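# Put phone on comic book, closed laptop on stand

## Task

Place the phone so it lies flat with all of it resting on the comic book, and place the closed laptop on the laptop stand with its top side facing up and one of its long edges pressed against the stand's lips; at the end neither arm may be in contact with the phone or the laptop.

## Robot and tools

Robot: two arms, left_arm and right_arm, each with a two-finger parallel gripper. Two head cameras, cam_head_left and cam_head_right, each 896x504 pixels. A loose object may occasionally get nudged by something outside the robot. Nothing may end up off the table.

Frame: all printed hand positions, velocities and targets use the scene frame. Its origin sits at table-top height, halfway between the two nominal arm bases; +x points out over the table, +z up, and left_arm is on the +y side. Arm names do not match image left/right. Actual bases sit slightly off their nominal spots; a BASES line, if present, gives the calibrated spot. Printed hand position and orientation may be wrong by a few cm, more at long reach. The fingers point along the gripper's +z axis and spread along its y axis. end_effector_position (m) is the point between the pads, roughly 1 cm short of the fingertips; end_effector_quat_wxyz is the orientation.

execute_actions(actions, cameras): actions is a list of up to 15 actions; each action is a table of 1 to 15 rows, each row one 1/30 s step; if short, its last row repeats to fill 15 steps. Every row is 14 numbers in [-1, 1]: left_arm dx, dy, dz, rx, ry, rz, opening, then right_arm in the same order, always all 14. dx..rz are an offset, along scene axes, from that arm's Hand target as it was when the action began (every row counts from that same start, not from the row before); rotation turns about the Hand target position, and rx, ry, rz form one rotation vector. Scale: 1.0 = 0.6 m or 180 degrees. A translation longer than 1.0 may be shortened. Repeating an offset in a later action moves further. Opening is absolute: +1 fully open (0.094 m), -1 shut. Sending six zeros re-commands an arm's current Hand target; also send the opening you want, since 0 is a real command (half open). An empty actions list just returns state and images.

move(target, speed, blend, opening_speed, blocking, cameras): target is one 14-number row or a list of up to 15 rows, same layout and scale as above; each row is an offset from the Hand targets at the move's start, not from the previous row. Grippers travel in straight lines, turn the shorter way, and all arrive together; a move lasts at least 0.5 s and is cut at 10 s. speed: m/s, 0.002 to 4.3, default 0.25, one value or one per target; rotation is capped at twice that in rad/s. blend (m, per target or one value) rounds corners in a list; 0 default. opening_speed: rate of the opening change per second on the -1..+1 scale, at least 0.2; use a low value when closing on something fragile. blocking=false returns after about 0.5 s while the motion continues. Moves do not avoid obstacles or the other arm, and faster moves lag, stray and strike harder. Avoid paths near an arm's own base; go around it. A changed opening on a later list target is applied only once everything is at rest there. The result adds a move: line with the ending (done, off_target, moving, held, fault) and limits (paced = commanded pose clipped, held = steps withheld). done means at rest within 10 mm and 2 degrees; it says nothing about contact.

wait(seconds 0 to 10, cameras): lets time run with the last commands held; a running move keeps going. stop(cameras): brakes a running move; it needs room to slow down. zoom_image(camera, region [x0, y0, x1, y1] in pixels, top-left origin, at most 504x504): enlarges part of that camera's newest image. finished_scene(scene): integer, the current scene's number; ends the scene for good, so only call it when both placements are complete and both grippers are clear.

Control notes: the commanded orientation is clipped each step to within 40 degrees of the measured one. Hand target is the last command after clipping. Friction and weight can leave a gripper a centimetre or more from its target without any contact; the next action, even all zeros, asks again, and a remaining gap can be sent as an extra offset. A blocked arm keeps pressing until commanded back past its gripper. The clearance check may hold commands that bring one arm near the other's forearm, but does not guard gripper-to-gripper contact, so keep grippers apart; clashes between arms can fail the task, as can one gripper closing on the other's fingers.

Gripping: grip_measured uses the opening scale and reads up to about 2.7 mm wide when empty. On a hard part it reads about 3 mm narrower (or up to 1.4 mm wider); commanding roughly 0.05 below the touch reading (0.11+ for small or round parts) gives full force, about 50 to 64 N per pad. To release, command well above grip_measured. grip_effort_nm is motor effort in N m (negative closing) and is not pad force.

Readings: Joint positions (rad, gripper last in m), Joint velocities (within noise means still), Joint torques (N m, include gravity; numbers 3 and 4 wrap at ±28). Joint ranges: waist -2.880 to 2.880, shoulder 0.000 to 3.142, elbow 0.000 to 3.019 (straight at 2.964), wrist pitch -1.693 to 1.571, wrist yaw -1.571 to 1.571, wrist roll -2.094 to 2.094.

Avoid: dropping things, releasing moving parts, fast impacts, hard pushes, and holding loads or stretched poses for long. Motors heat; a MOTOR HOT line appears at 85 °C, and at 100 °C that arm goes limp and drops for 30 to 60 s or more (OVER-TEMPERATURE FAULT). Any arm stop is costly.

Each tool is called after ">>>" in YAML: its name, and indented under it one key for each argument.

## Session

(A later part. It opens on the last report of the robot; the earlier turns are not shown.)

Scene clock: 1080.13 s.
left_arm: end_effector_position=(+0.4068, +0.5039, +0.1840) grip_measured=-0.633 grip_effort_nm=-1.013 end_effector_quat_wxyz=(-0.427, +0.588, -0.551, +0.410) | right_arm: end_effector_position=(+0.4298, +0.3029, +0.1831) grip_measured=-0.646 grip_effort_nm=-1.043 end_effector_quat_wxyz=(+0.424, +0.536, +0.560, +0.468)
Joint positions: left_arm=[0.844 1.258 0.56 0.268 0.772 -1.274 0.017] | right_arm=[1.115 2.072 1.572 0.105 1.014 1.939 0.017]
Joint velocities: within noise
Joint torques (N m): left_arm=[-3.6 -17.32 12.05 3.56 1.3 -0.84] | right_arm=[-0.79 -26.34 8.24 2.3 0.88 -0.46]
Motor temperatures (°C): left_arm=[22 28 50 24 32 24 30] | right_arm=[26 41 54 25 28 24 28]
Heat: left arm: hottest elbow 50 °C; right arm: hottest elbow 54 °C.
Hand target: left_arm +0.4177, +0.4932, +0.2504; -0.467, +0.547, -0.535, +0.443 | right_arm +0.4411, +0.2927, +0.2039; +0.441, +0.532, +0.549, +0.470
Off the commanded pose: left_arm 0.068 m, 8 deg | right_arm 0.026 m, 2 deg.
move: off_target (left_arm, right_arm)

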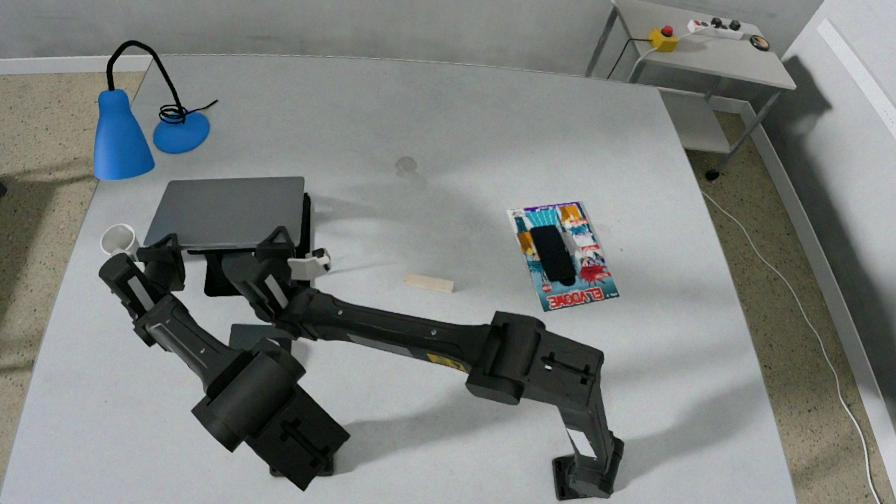

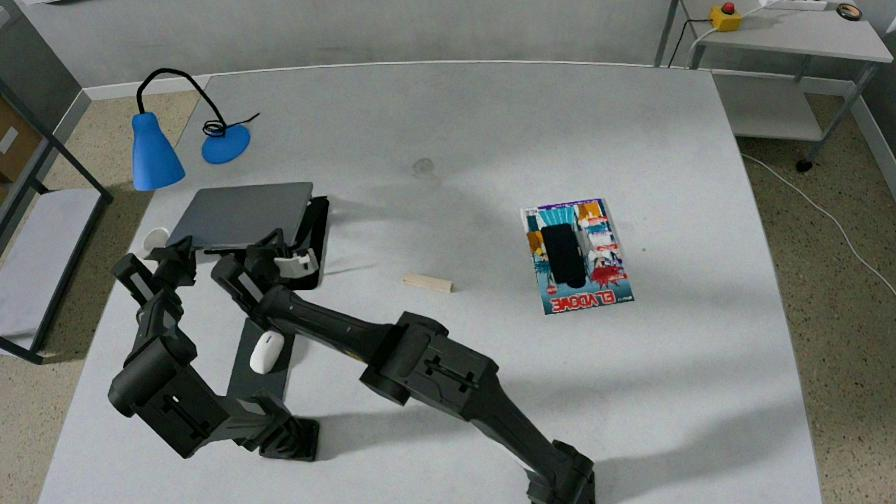

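>>> move:
  target: [0.02,-0.035,-0.05,0,0,0.0,-0.95,0.025,-0.035,-0.05,0,0,0.0,-0.95]
  speed: 0.05

>>> zoom_image:
  camera: "cam_head_left"
  region: [100, 100, 350, 310]

>>> zoom_image:
  camera: "cam_head_right"
  region: [120, 100, 370, 310]

Scene clock: 1085.97 s.
left_arm: end_effector_position=(+0.4157, +0.4846, +0.1762) grip_measured=-0.633 grip_effort_nm=-1.009 end_effector_quat_wxyz=(-0.444, +0.581, -0.547, +0.407) | right_arm: end_effector_position=(+0.4417, +0.2845, +0.1705) grip_measured=-0.646 grip_effort_nm=-1.038 end_effector_quat_wxyz=(+0.422, +0.536, +0.554, +0.478)
Joint positions: left_arm=[0.779 1.26 0.505 0.388 0.7 -1.315 0.017] | right_arm=[1.086 2.066 1.504 0.215 0.984 1.908 0.017]
Joint velocities: within noise
Joint torques (N m): left_arm=[-4.07 -13.92 11.03 3.71 1.26 -0.65] | right_arm=[-1.14 -24.53 7.75 2.32 0.73 -0.31]
Motor temperatures (°C): left_arm=[22 28 49 24 32 24 30] | right_arm=[26 43 53 25 28 24 28]
Heat: left arm: hottest elbow 49 °C; right arm: hottest elbow 53 °C.
Hand target: left_arm +0.4297, +0.4723, +0.2205; -0.467, +0.547, -0.534, +0.443 | right_arm +0.4561, +0.2717, +0.1740; +0.441, +0.532, +0.549, +0.470
Off the commanded pose: left_arm 0.048 m, 6 deg | right_arm 0.020 m, 3 deg.
move: off_target (left_arm, right_arm)

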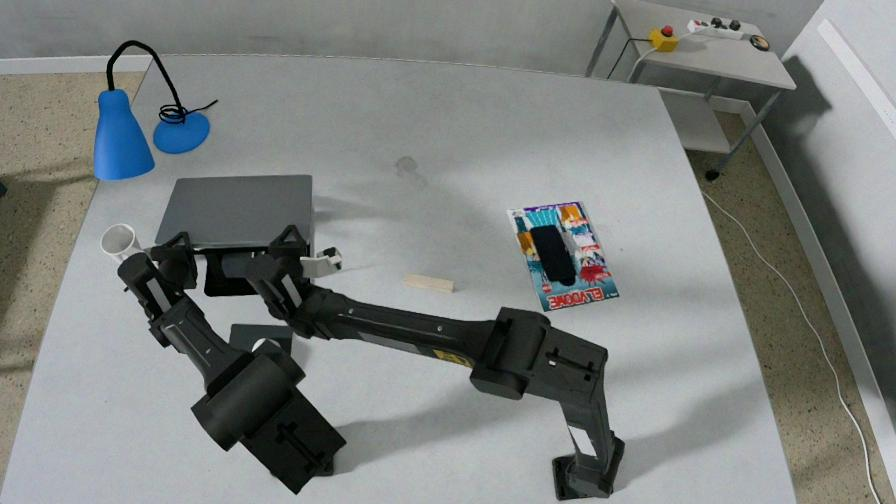

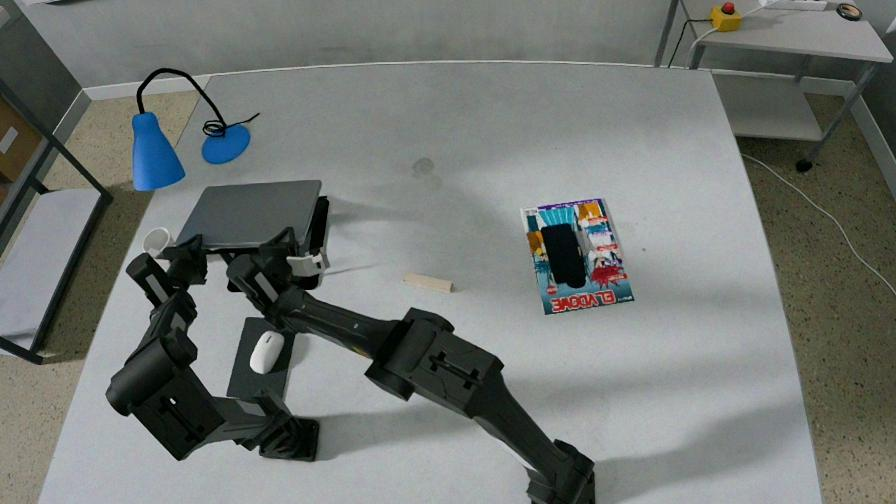

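Scaled by 2.016.

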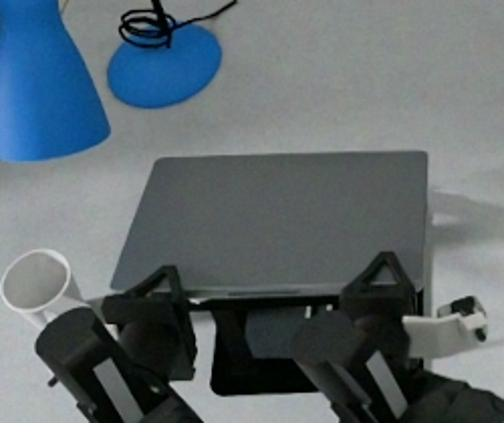

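Scaled by 2.016.

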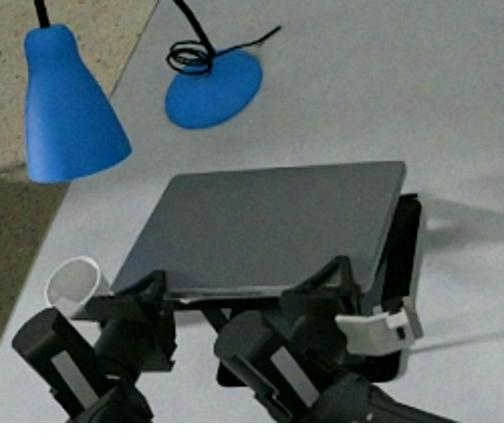

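>>> move:
  target: [-0.05,-0.02,0.0,0,0.07,0.0,-0.95,-0.05,-0.02,0.0,0,0.07,0.0,-0.95]
  speed: 0.05

>>> zoom_image:
  camera: "cam_head_left"
  region: [100, 100, 350, 310]

>>> zoom_image:
  camera: "cam_head_right"
  region: [120, 100, 370, 310]

Scene clock: 1105.27 s.
left_arm: end_effector_position=(+0.3829, +0.4618, +0.1642) grip_measured=-0.633 grip_effort_nm=-1.013 end_effector_quat_wxyz=(-0.373, +0.635, -0.573, +0.361) | right_arm: end_effector_position=(+0.4215, +0.2639, +0.1666) grip_measured=-0.645 grip_effort_nm=-1.038 end_effector_quat_wxyz=(+0.379, +0.555, +0.613, +0.416)
Joint positions: left_arm=[0.779 1.102 0.511 -0.024 0.641 -1.207 0.017] | right_arm=[1.085 1.972 1.483 -0.138 0.896 2.082 0.017]
Joint velocities: within noise
Joint torques (N m): left_arm=[-2.37 -12.04 16.23 0.69 1.76 0.11] | right_arm=[0.03 -24.18 8.39 1.46 1.01 0.09]
Motor temperatures (°C): left_arm=[22 28 48 24 32 24 30] | right_arm=[26 41 49 25 27 24 28]
Heat: left arm: hottest elbow 48 °C; right arm: hottest elbow 49 °C.
Hand target: left_arm +0.3997, +0.4602, +0.2205; -0.406, +0.593, -0.583, +0.380 | right_arm +0.4261, +0.2598, +0.1740; +0.378, +0.580, +0.594, +0.409
Off the commanded pose: left_arm 0.059 m, 7 deg | right_arm 0.010 m, 4 deg.
joint sent to its limit (right arm) — joint 6 (wrist roll), upper limit. The joint targets are off in orientation, not in position.
move: off_target (left_arm, right_arm)

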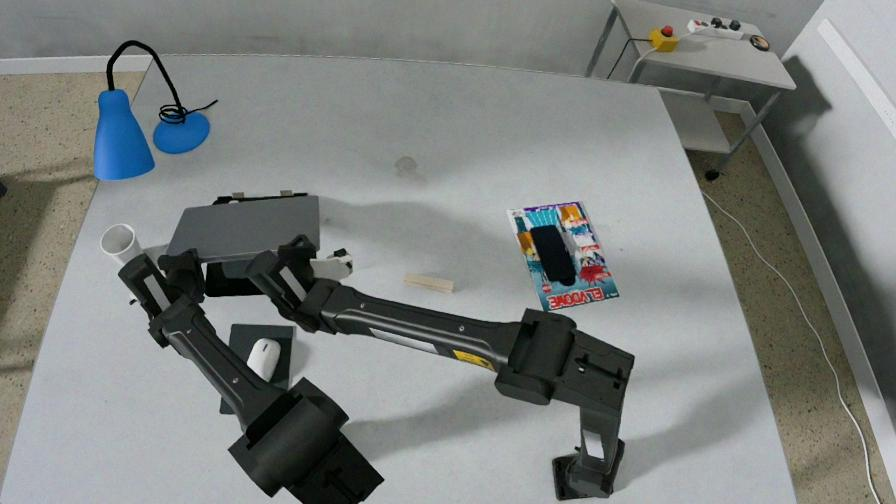

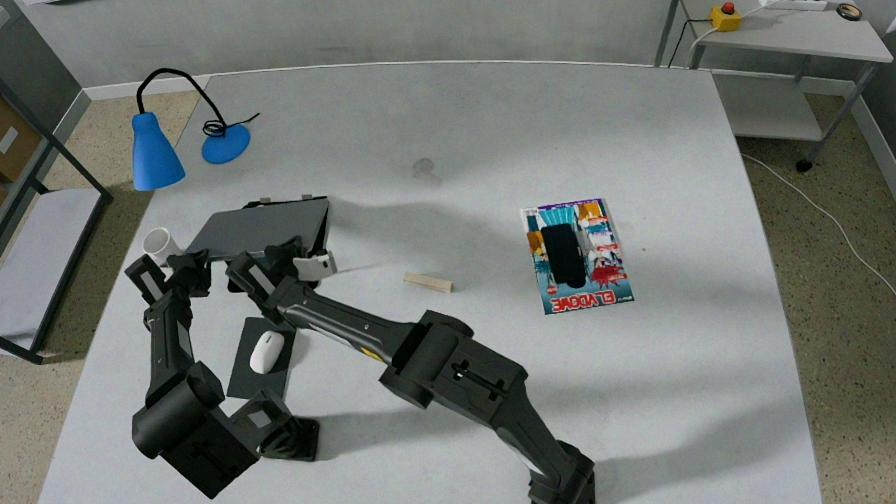

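Scaled by 2.016.

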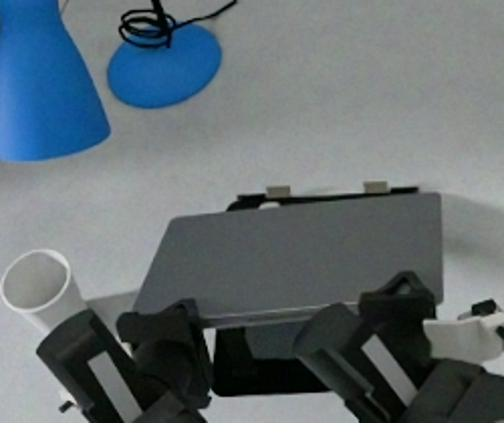

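Scaled by 2.016.

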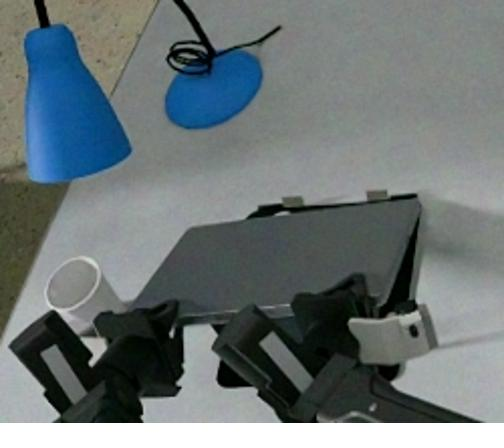

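>>> move:
  target: [0.012,-0.013,-0.06,0,0.015,-0.014,-0.95,-0.01,-0.013,-0.06,0,0.015,-0.014,-0.95]
  speed: 0.05

>>> zoom_image:
  camera: "cam_head_left"
  region: [100, 100, 350, 310]

>>> zoom_image:
  camera: "cam_head_right"
  region: [120, 100, 370, 310]

Scene clock: 1111.10 s.
left_arm: end_effector_position=(+0.3876, +0.4552, +0.1603) grip_measured=-0.633 grip_effort_nm=-1.004 end_effector_quat_wxyz=(-0.369, +0.621, -0.588, +0.363) | right_arm: end_effector_position=(+0.4193, +0.2562, +0.1593) grip_measured=-0.642 grip_effort_nm=-1.038 end_effector_quat_wxyz=(+0.384, +0.557, +0.606, +0.419)
Joint positions: left_arm=[0.764 1.117 0.511 -0.017 0.654 -1.177 0.017] | right_arm=[1.085 1.968 1.446 -0.094 0.91 2.082 0.017]
Joint velocities: within noise
Joint torques (N m): left_arm=[-3.37 -6.95 14.42 1.81 1.14 0.26] | right_arm=[0.26 -21.13 6.87 2.06 0.84 0.09]
Motor temperatures (°C): left_arm=[22 28 48 24 32 24 30] | right_arm=[26 40 48 25 27 24 28]
Heat: left arm: hottest elbow 48 °C; right arm: hottest elbow 48 °C.
Hand target: left_arm +0.4069, +0.4525, +0.1843; -0.383, +0.589, -0.605, +0.375 | right_arm +0.4201, +0.2519, +0.1381; +0.373, +0.603, +0.590, +0.387
Off the commanded pose: left_arm 0.031 m, 5 deg | right_arm 0.022 m, 7 deg.
joint sent to its limit (right arm) — joint 6 (wrist roll), upper limit. The joint targets are off in orientation, not in position.
move: off_target (left_arm, right_arm)

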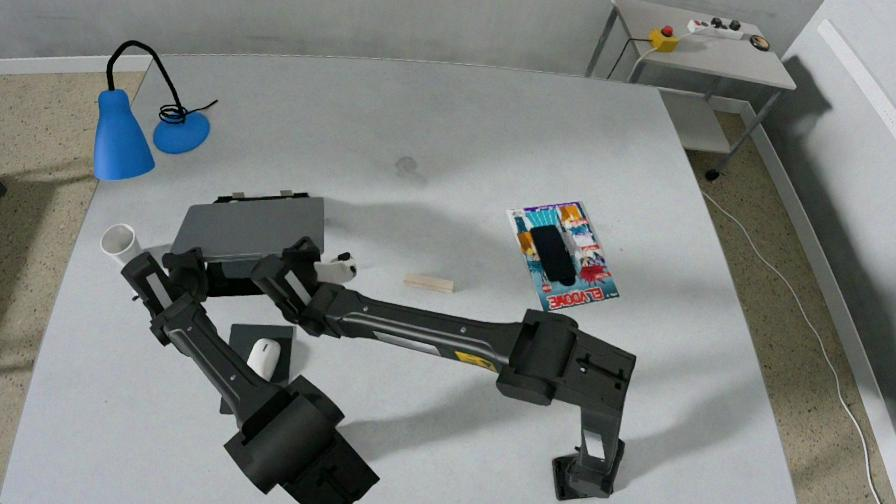

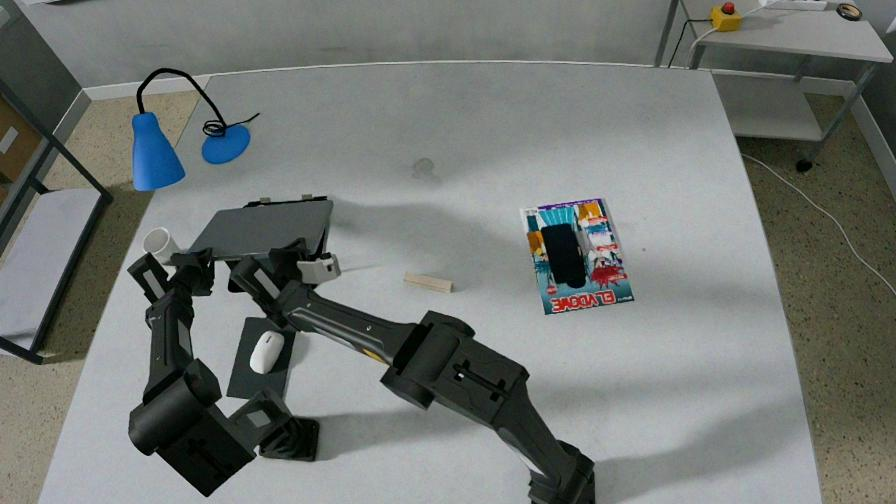

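Scaled by 2.016.

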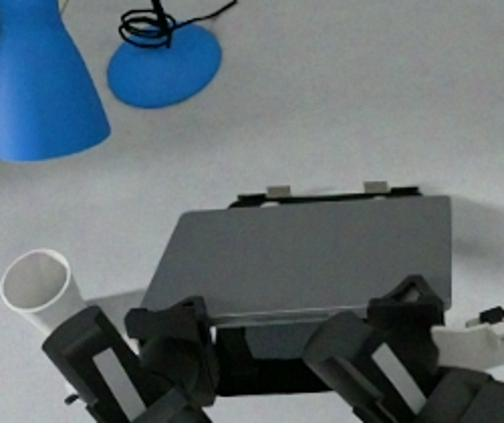

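Scaled by 2.016.

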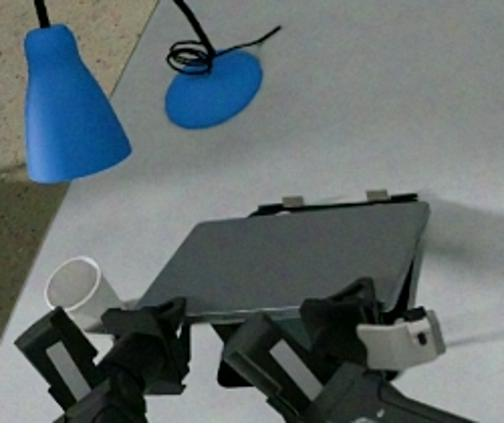

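>>> move:
  target: [0.0,-0.0,-0.01,0,0.05,0,-0.95,-0.0,-0.0,0.02,0,0.05,0,-0.95]
  speed: 0.05

>>> zoom_image:
  camera: "cam_head_left"
  region: [100, 100, 350, 310]

>>> zoom_image:
  camera: "cam_head_right"
  region: [120, 100, 370, 310]

Scene clock: 1122.87 s.
left_arm: end_effector_position=(+0.3900, +0.4536, +0.1602) grip_measured=-0.630 grip_effort_nm=-1.013 end_effector_quat_wxyz=(-0.330, +0.640, -0.610, +0.331) | right_arm: end_effector_position=(+0.4190, +0.2559, +0.1554) grip_measured=-0.635 grip_effort_nm=-1.038 end_effector_quat_wxyz=(+0.352, +0.548, +0.646, +0.397)
Joint positions: left_arm=[0.735 1.117 0.586 -0.216 0.592 -1.119 0.017] | right_arm=[1.069 1.947 1.456 -0.193 0.808 2.082 0.017]
Joint velocities: within noise
Joint torques (N m): left_arm=[-4.31 -7.3 15.66 -0.05 0.12 0.5] | right_arm=[0.26 -22.59 8.7 0.06 0.52 0.1]
Motor temperatures (°C): left_arm=[22 27 48 24 32 24 31] | right_arm=[26 40 47 25 27 24 29]
Heat: left arm: hottest elbow 48 °C; right arm: hottest elbow 47 °C.
Hand target: left_arm +0.4070, +0.4525, +0.1784; -0.335, +0.616, -0.633, +0.328 | right_arm +0.4200, +0.2520, +0.1500; +0.326, +0.631, +0.617, +0.338
Off the commanded pose: left_arm 0.025 m, 4 deg | right_arm 0.007 m, 12 deg.
joint sent to its limit (right arm) — joint 6 (wrist roll), upper limit. The joint targets are off in orientation, not in position.
move: off_target (left_arm, right_arm)

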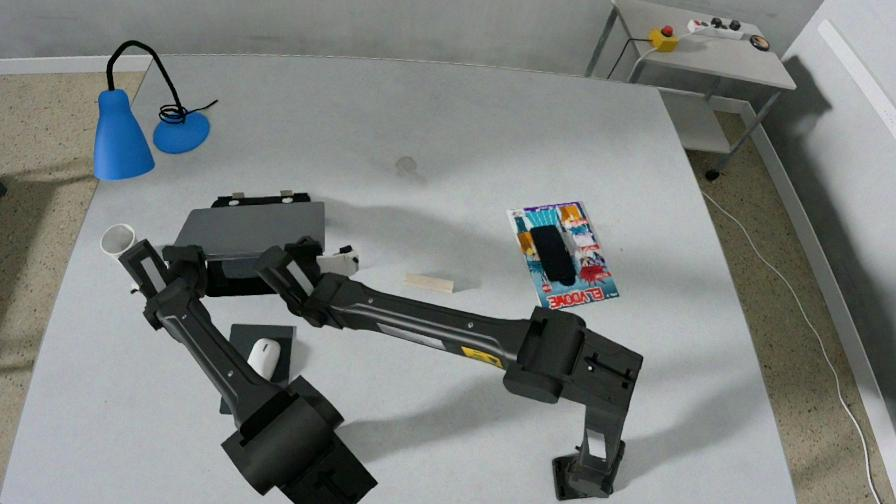

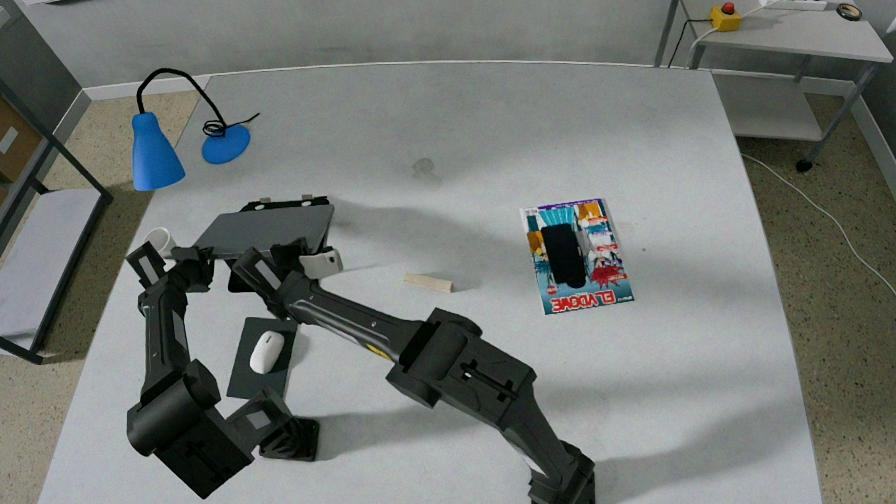

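Scaled by 2.016.

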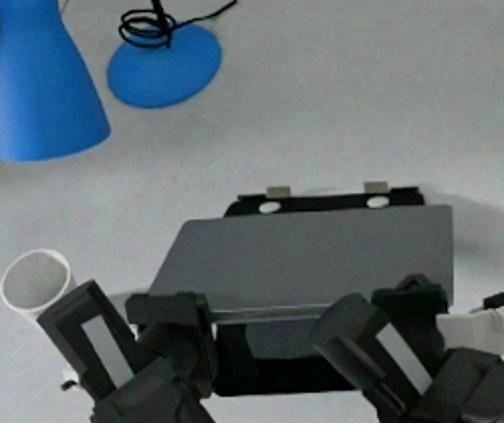

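Scaled by 2.016.

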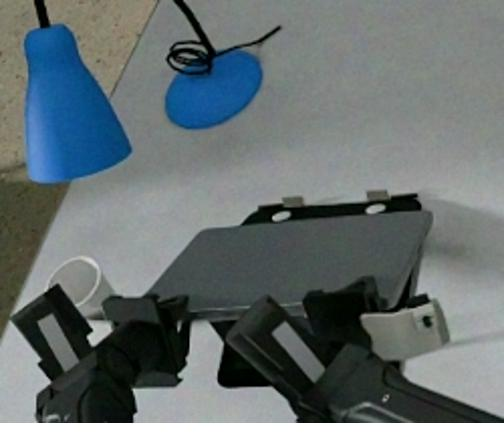

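>>> move:
  target: [0.02,-0.0,-0.03,0,0.045,0,-0.95,0.02,-0.0,-0.03,0,0.045,0,-0.95]
  speed: 0.05

>>> zoom_image:
  camera: "cam_head_left"
  region: [100, 100, 350, 310]

>>> zoom_image:
  camera: "cam_head_right"
  region: [120, 100, 370, 310]

Scene clock: 1132.20 s.
left_arm: end_effector_position=(+0.4063, +0.4485, +0.1595) grip_measured=-0.611 grip_effort_nm=-1.009 end_effector_quat_wxyz=(-0.295, +0.653, -0.629, +0.302) | right_arm: end_effector_position=(+0.4370, +0.2508, +0.1536) grip_measured=-0.634 grip_effort_nm=-1.038 end_effector_quat_wxyz=(+0.318, +0.551, +0.677, +0.372)
Joint positions: left_arm=[0.671 1.157 0.667 -0.341 0.511 -1.11 0.018] | right_arm=[1.024 1.947 1.502 -0.302 0.695 2.082 0.017]
Joint velocities: within noise
Joint torques (N m): left_arm=[-3.37 -5.89 15.05 0.05 -0.67 0.6] | right_arm=[0.79 -21.07 9.36 -0.83 0.19 0.09]
Motor temperatures (°C): left_arm=[22 27 47 24 31 24 31] | right_arm=[26 41 46 25 27 24 29]
Heat: left arm: hottest elbow 47 °C; right arm: hottest elbow 46 °C.
Hand target: left_arm +0.4189, +0.4525, +0.1605; -0.289, +0.638, -0.655, +0.284 | right_arm +0.4322, +0.2520, +0.1321; +0.281, +0.654, +0.639, +0.293
Off the commanded pose: left_arm 0.013 m, 4 deg | right_arm 0.022 m, 16 deg.
joint sent to its limit (right arm) — joint 6 (wrist roll), upper limit. The joint targets are off in orientation, not in position.
move: off_target (left_arm, right_arm)

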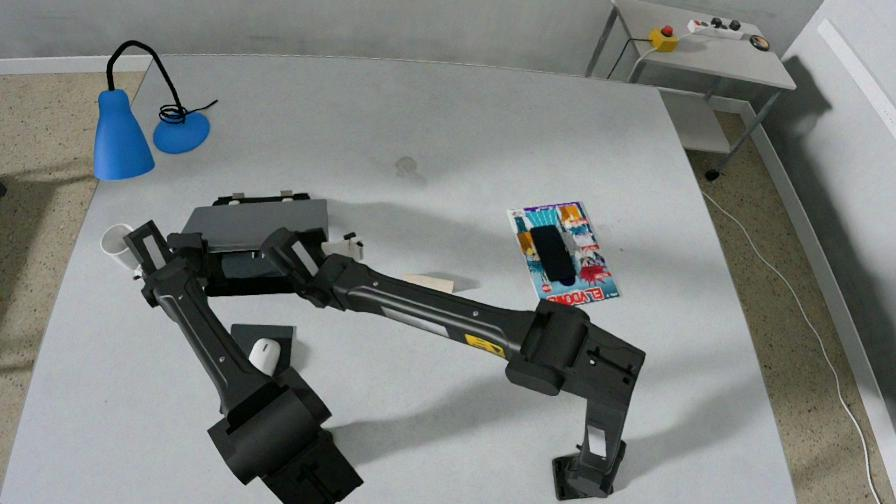

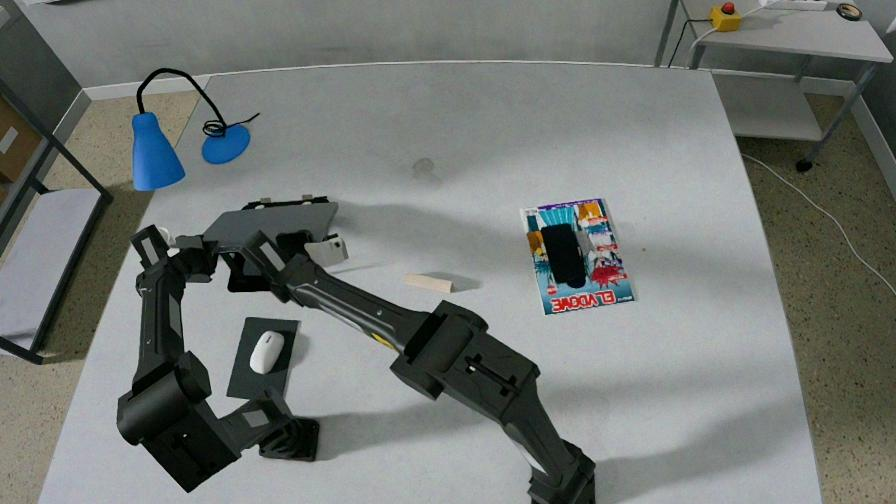

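Scaled by 2.016.

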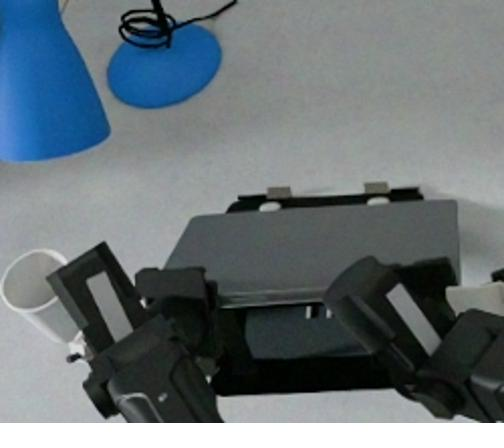

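Scaled by 2.016.

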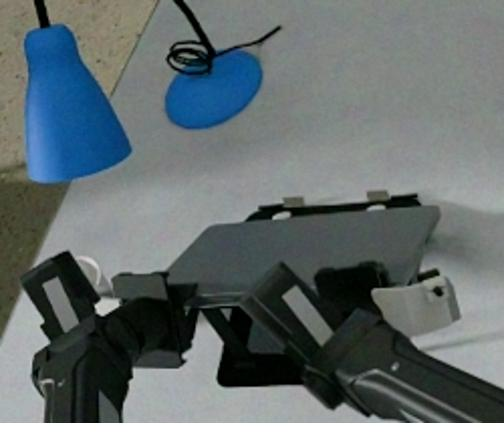

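>>> move:
  target: [0,0,0,0,0,0,-0.5,0,0,0.0,0,0,0,-0.5]
  speed: 0.05
  opening_speed: 0.2

>>> zoom_image:
  camera: "cam_head_left"
  region: [100, 100, 350, 310]

>>> zoom_image:
  camera: "cam_head_right"
  region: [120, 100, 370, 310]

Scene clock: 1142.57 s.
left_arm: end_effector_position=(+0.4103, +0.4489, +0.1563) grip_measured=-0.503 grip_effort_nm=0.159 end_effector_quat_wxyz=(-0.293, +0.642, -0.646, +0.290) | right_arm: end_effector_position=(+0.4336, +0.2469, +0.1472) grip_measured=-0.501 grip_effort_nm=0.042 end_effector_quat_wxyz=(+0.317, +0.548, +0.688, +0.355)
Joint positions: left_arm=[0.661 1.176 0.683 -0.356 0.498 -1.066 0.023] | right_arm=[1.024 1.947 1.502 -0.342 0.688 2.082 0.023]
Joint velocities: within noise
Joint torques (N m): left_arm=[-2.2 -7.36 13.78 0.23 -0.3 0.24] | right_arm=[0.73 -20.95 9.44 0.39 0.16 0.11]
Motor temperatures (°C): left_arm=[22 26 47 24 30 24 30] | right_arm=[26 42 46 25 26 24 29]
Heat: left arm: hottest elbow 47 °C; right arm: hottest elbow 46 °C.
Hand target: left_arm +0.4190, +0.4525, +0.1605; -0.289, +0.638, -0.655, +0.284 | right_arm +0.4321, +0.2519, +0.1320; +0.281, +0.654, +0.639, +0.293
Off the commanded pose: left_arm 0.010 m, 1 deg | right_arm 0.016 m, 16 deg.
joint sent to its limit (right arm) — joint 6 (wrist roll), upper limit. The joint targets are off in orientation, not in position.
move: off_target (right_arm)

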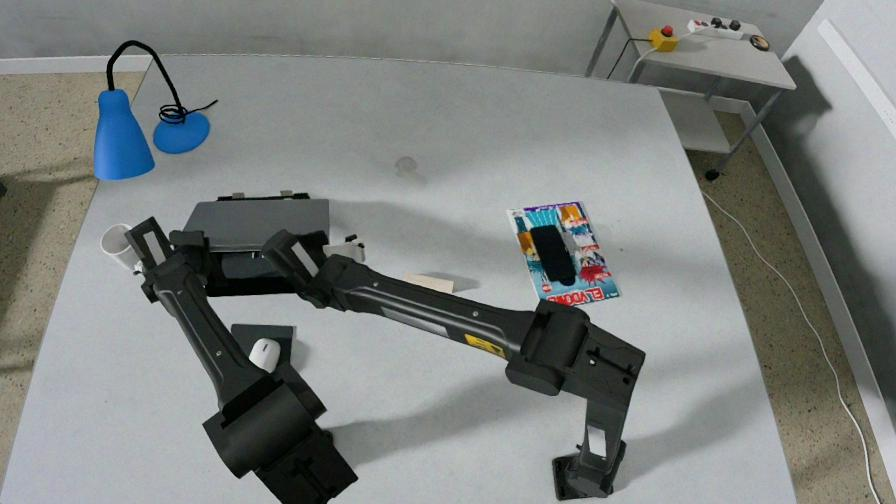

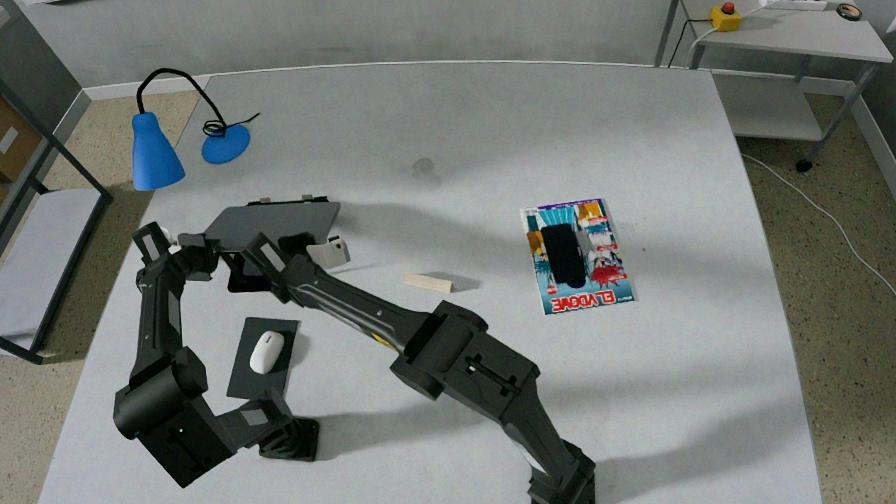

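Scaled by 2.016.

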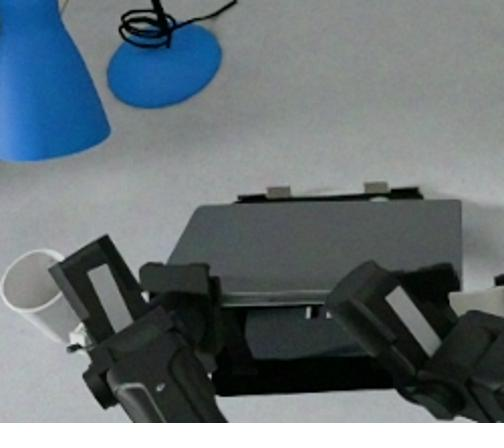

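Scaled by 2.016.

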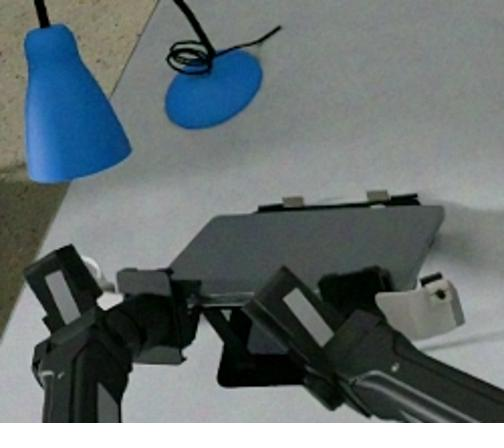

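>>> move:
  target: [0,0,-0.0,0,0,0,-0.2,0,0,0.0,0,0,0,-0.2]
  speed: 0.05
  opening_speed: 0.2

>>> zoom_image:
  camera: "cam_head_left"
  region: [100, 100, 350, 310]

>>> zoom_image:
  camera: "cam_head_right"
  region: [120, 100, 370, 310]

Scene clock: 1149.43 s.
left_arm: end_effector_position=(+0.4146, +0.4501, +0.1622) grip_measured=-0.203 grip_effort_nm=0.178 end_effector_quat_wxyz=(-0.299, +0.636, -0.650, +0.289) | right_arm: end_effector_position=(+0.4321, +0.2462, +0.1448) grip_measured=-0.201 grip_effort_nm=0.066 end_effector_quat_wxyz=(+0.315, +0.547, +0.692, +0.350)
Joint positions: left_arm=[0.656 1.177 0.696 -0.358 0.495 -1.058 0.037] | right_arm=[1.024 1.947 1.502 -0.355 0.681 2.082 0.038]
Joint velocities: within noise
Joint torques (N m): left_arm=[-1.9 -7.53 12.74 0.32 -0.18 0.13] | right_arm=[0.67 -21.01 9.54 0.68 0.27 0.11]
Motor temperatures (°C): left_arm=[22 26 46 24 30 24 30] | right_arm=[26 43 47 25 26 24 28]
Heat: left arm: hottest elbow 46 °C; right arm: hottest elbow 47 °C.
Hand target: left_arm +0.4190, +0.4525, +0.1604; -0.289, +0.638, -0.655, +0.284 | right_arm +0.4321, +0.2519, +0.1320; +0.281, +0.654, +0.639, +0.293
Off the commanded pose: left_arm 0.005 m, 1 deg | right_arm 0.014 m, 16 deg.
joint sent to its limit (right arm) — joint 6 (wrist roll), upper limit. The joint targets are off in orientation, not in position.
move: off_target (right_arm)

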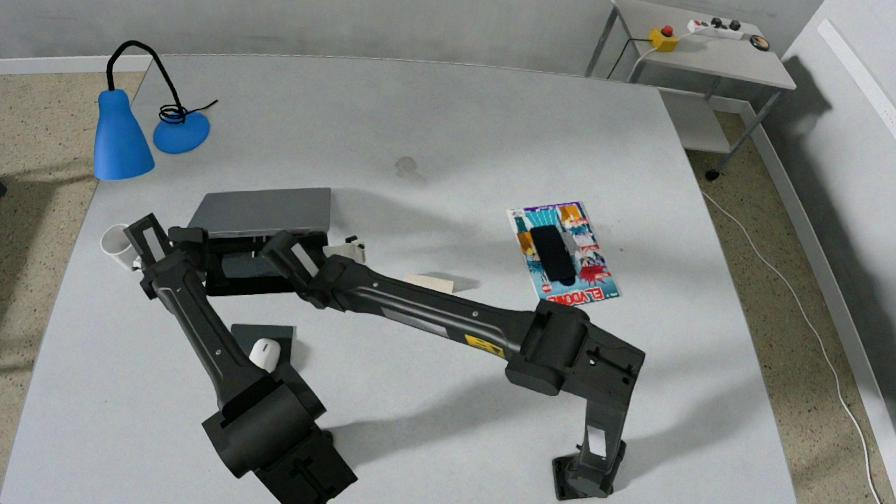

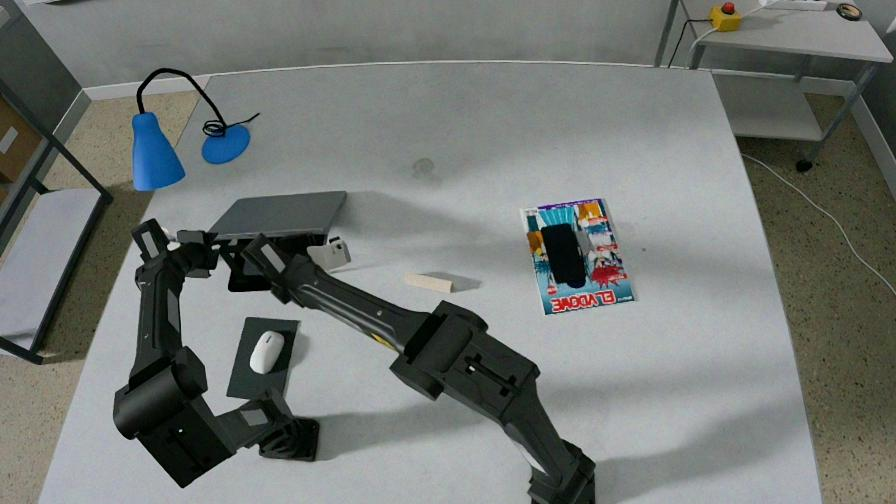

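Scaled by 2.016.

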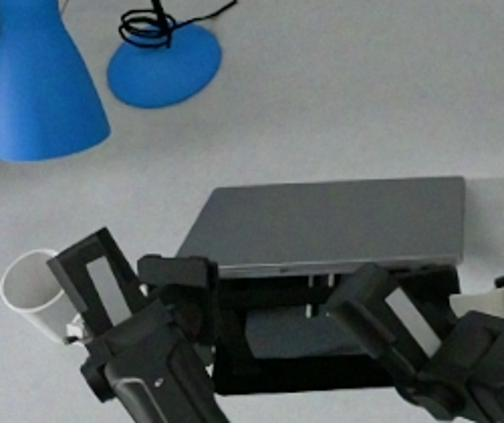

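Scaled by 2.016.

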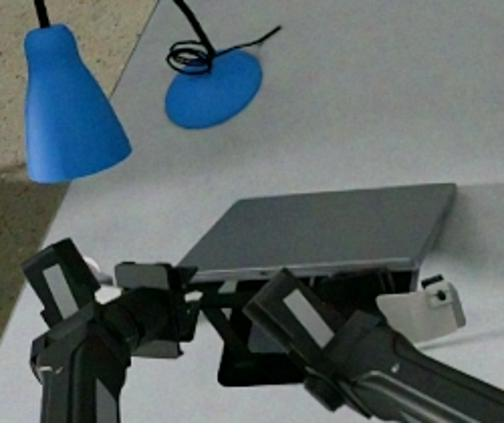

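>>> zoom_image:
  camera: "cam_head_left"
  region: [180, 170, 350, 265]

>>> zoom_image:
  camera: "cam_head_right"
  region: [190, 175, 360, 270]

Scaled by 2.965.

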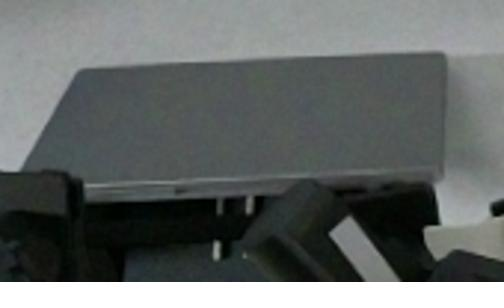

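Scaled by 2.965.

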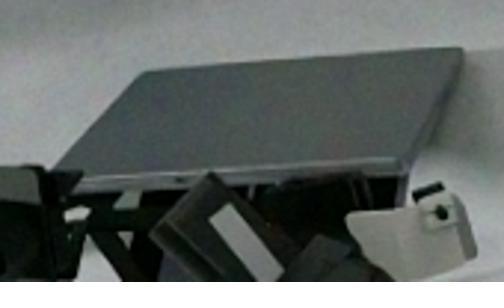

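>>> move:
  target:
    - [0,0,0.0,0,0,0,0.05,0.003,-0.008,0.025,0,0,0,0.05]
    - [-0.17,-0.005,0.06,0,0,0,0.05,-0.17,-0.008,0.085,0,0,0,0.05]
  speed: 0.05
  opening_speed: 0.3

>>> zoom_image:
  camera: "cam_head_left"
  region: [100, 150, 350, 310]

>>> zoom_image:
  camera: "cam_head_right"
  region: [120, 150, 370, 310]

Scene clock: 1169.50 s.
left_arm: end_effector_position=(+0.3233, +0.4496, +0.1975) grip_measured=+0.048 grip_effort_nm=0.134 end_effector_quat_wxyz=(-0.288, +0.635, -0.657, +0.285) | right_arm: end_effector_position=(+0.3376, +0.2461, +0.1741) grip_measured=+0.049 grip_effort_nm=0.066 end_effector_quat_wxyz=(+0.324, +0.503, +0.718, +0.355)
Joint positions: left_arm=[0.874 0.95 0.675 -0.701 0.627 -0.833 0.049] | right_arm=[1.161 1.801 1.361 -0.387 0.753 2.082 0.049]
Joint velocities: within noise
Joint torques (N m): left_arm=[-0.38 -7.77 10.32 0.73 0.39 0.11] | right_arm=[1.26 -22.53 7.31 1.51 0.44 0.1]
Motor temperatures (°C): left_arm=[22 26 45 24 29 24 29] | right_arm=[26 43 46 25 26 24 27]
Heat: left arm: hottest elbow 45 °C; right arm: hottest elbow 46 °C.
Hand target: left_arm +0.3170, +0.4494, +0.1964; -0.289, +0.638, -0.655, +0.284 | right_arm +0.3301, +0.2471, +0.1829; +0.281, +0.654, +0.639, +0.293
Off the commanded pose: left_arm 0.006 m, 0 deg | right_arm 0.012 m, 21 deg.
joint sent to its limit (right arm) — joint 6 (wrist roll), upper limit. The joint targets are off in orientation, not in position.
move: off_target (right_arm)

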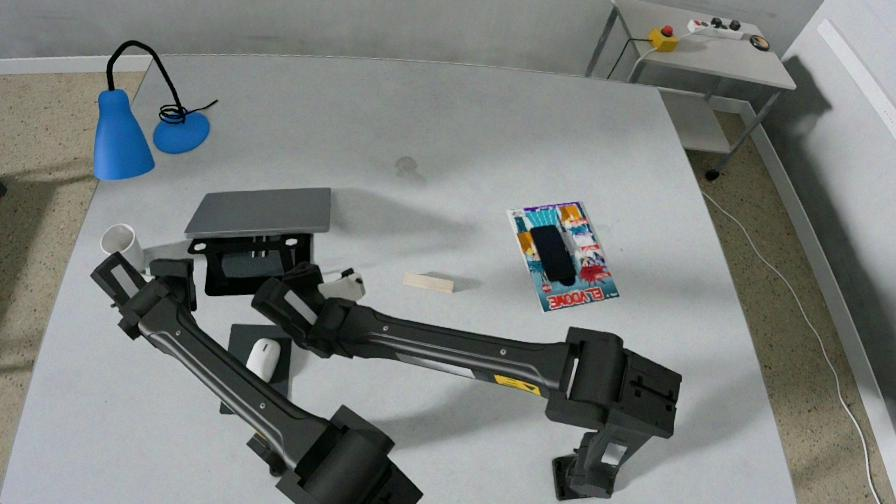

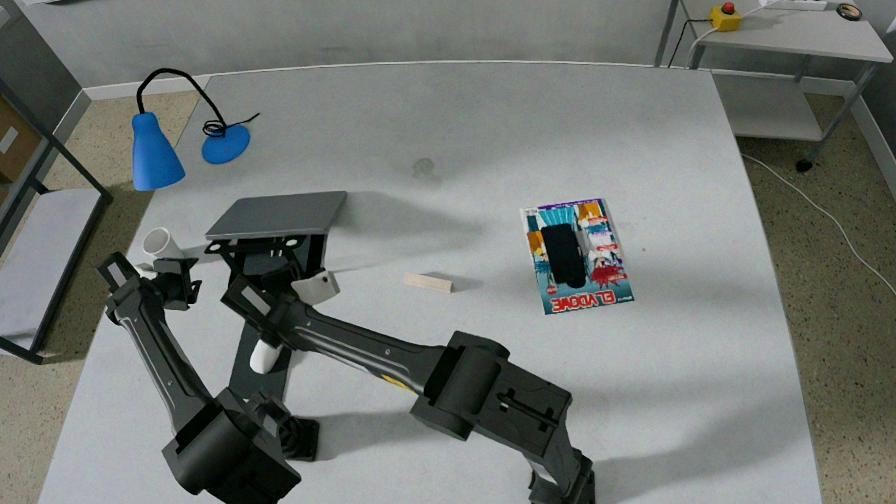

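Scaled by 2.016.

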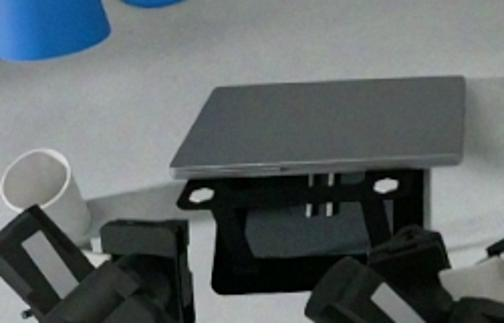

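Scaled by 2.016.

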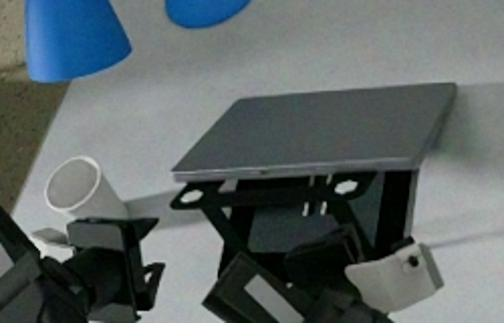

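>>> zoom_image:
  camera: "cam_head_left"
  region: [200, 170, 340, 249]

>>> zoom_image:
  camera: "cam_head_right"
  region: [210, 170, 350, 249]

Scaled by 3.600.

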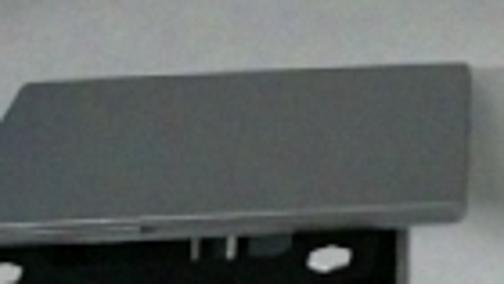

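Scaled by 3.600.

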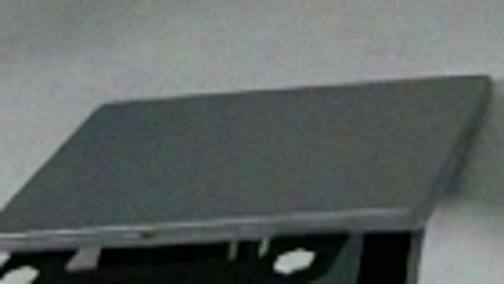

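>>> move:
  target:
    - [-0.05,0,0.1,0,0,0,-1,-0.08,-0.2,0.15,0,0,0,-1]
    - [-0.05,0,0.1,0,0,0,-1,-0.1,-0.5,0.2,0,0,0,-1]
  speed: 0.2
  opening_speed: 0.6

Scene clock: 1190.17 s.
left_arm: end_effector_position=(+0.2814, +0.4327, +0.2192) grip_measured=-0.981 grip_effort_nm=-0.994 end_effector_quat_wxyz=(-0.254, +0.650, -0.654, +0.292) | right_arm: end_effector_position=(+0.2695, -0.0469, +0.3073) grip_measured=-0.991 grip_effort_nm=-0.496 end_effector_quat_wxyz=(+0.287, +0.562, +0.699, +0.336)
Joint positions: left_arm=[0.971 0.861 0.714 -0.971 0.678 -0.728 0.001] | right_arm=[0.961 0.949 0.919 -0.793 0.59 2.082 0]
Joint velocities: within noise
Joint torques (N m): left_arm=[-0.15 -6.07 18.02 0.66 0.43 0.13] | right_arm=[-0.32 -6.59 8.76 0.59 0.26 0.1]
Motor temperatures (°C): left_arm=[22 26 44 24 29 24 29] | right_arm=[26 43 44 25 26 24 27]
Heat: left arm: hottest elbow 44 °C; right arm: hottest elbow 44 °C.
Hand target: left_arm +0.2869, +0.4495, +0.2564; -0.289, +0.638, -0.655, +0.284 | right_arm +0.2701, -0.0529, +0.3031; +0.281, +0.654, +0.639, +0.293
Off the commanded pose: left_arm 0.041 m, 4 deg | right_arm 0.007 m, 14 deg.
joint sent to its limit (right arm) — joint 6 (wrist roll), upper limit. The joint targets are off in orientation, not in position.
move: off_target (left_arm, right_arm)

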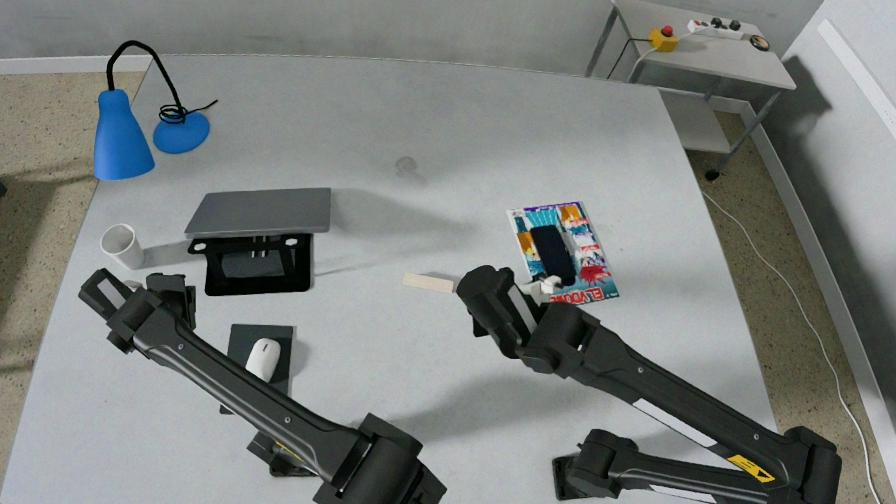

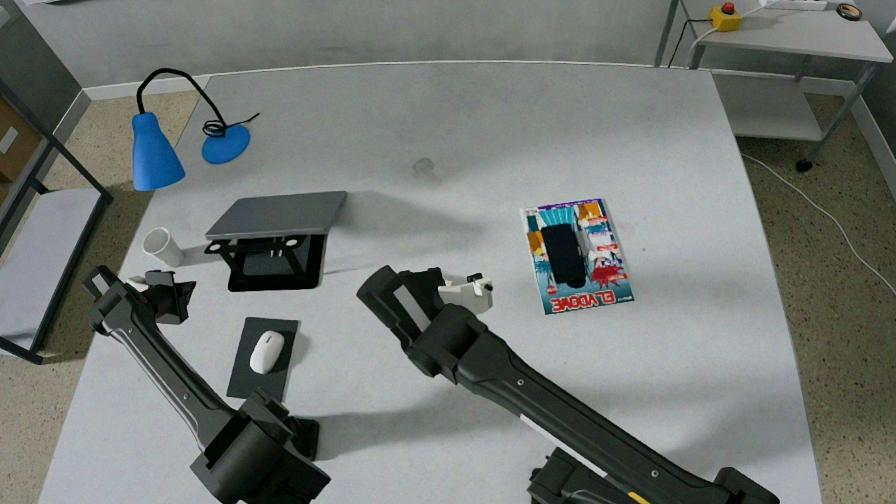

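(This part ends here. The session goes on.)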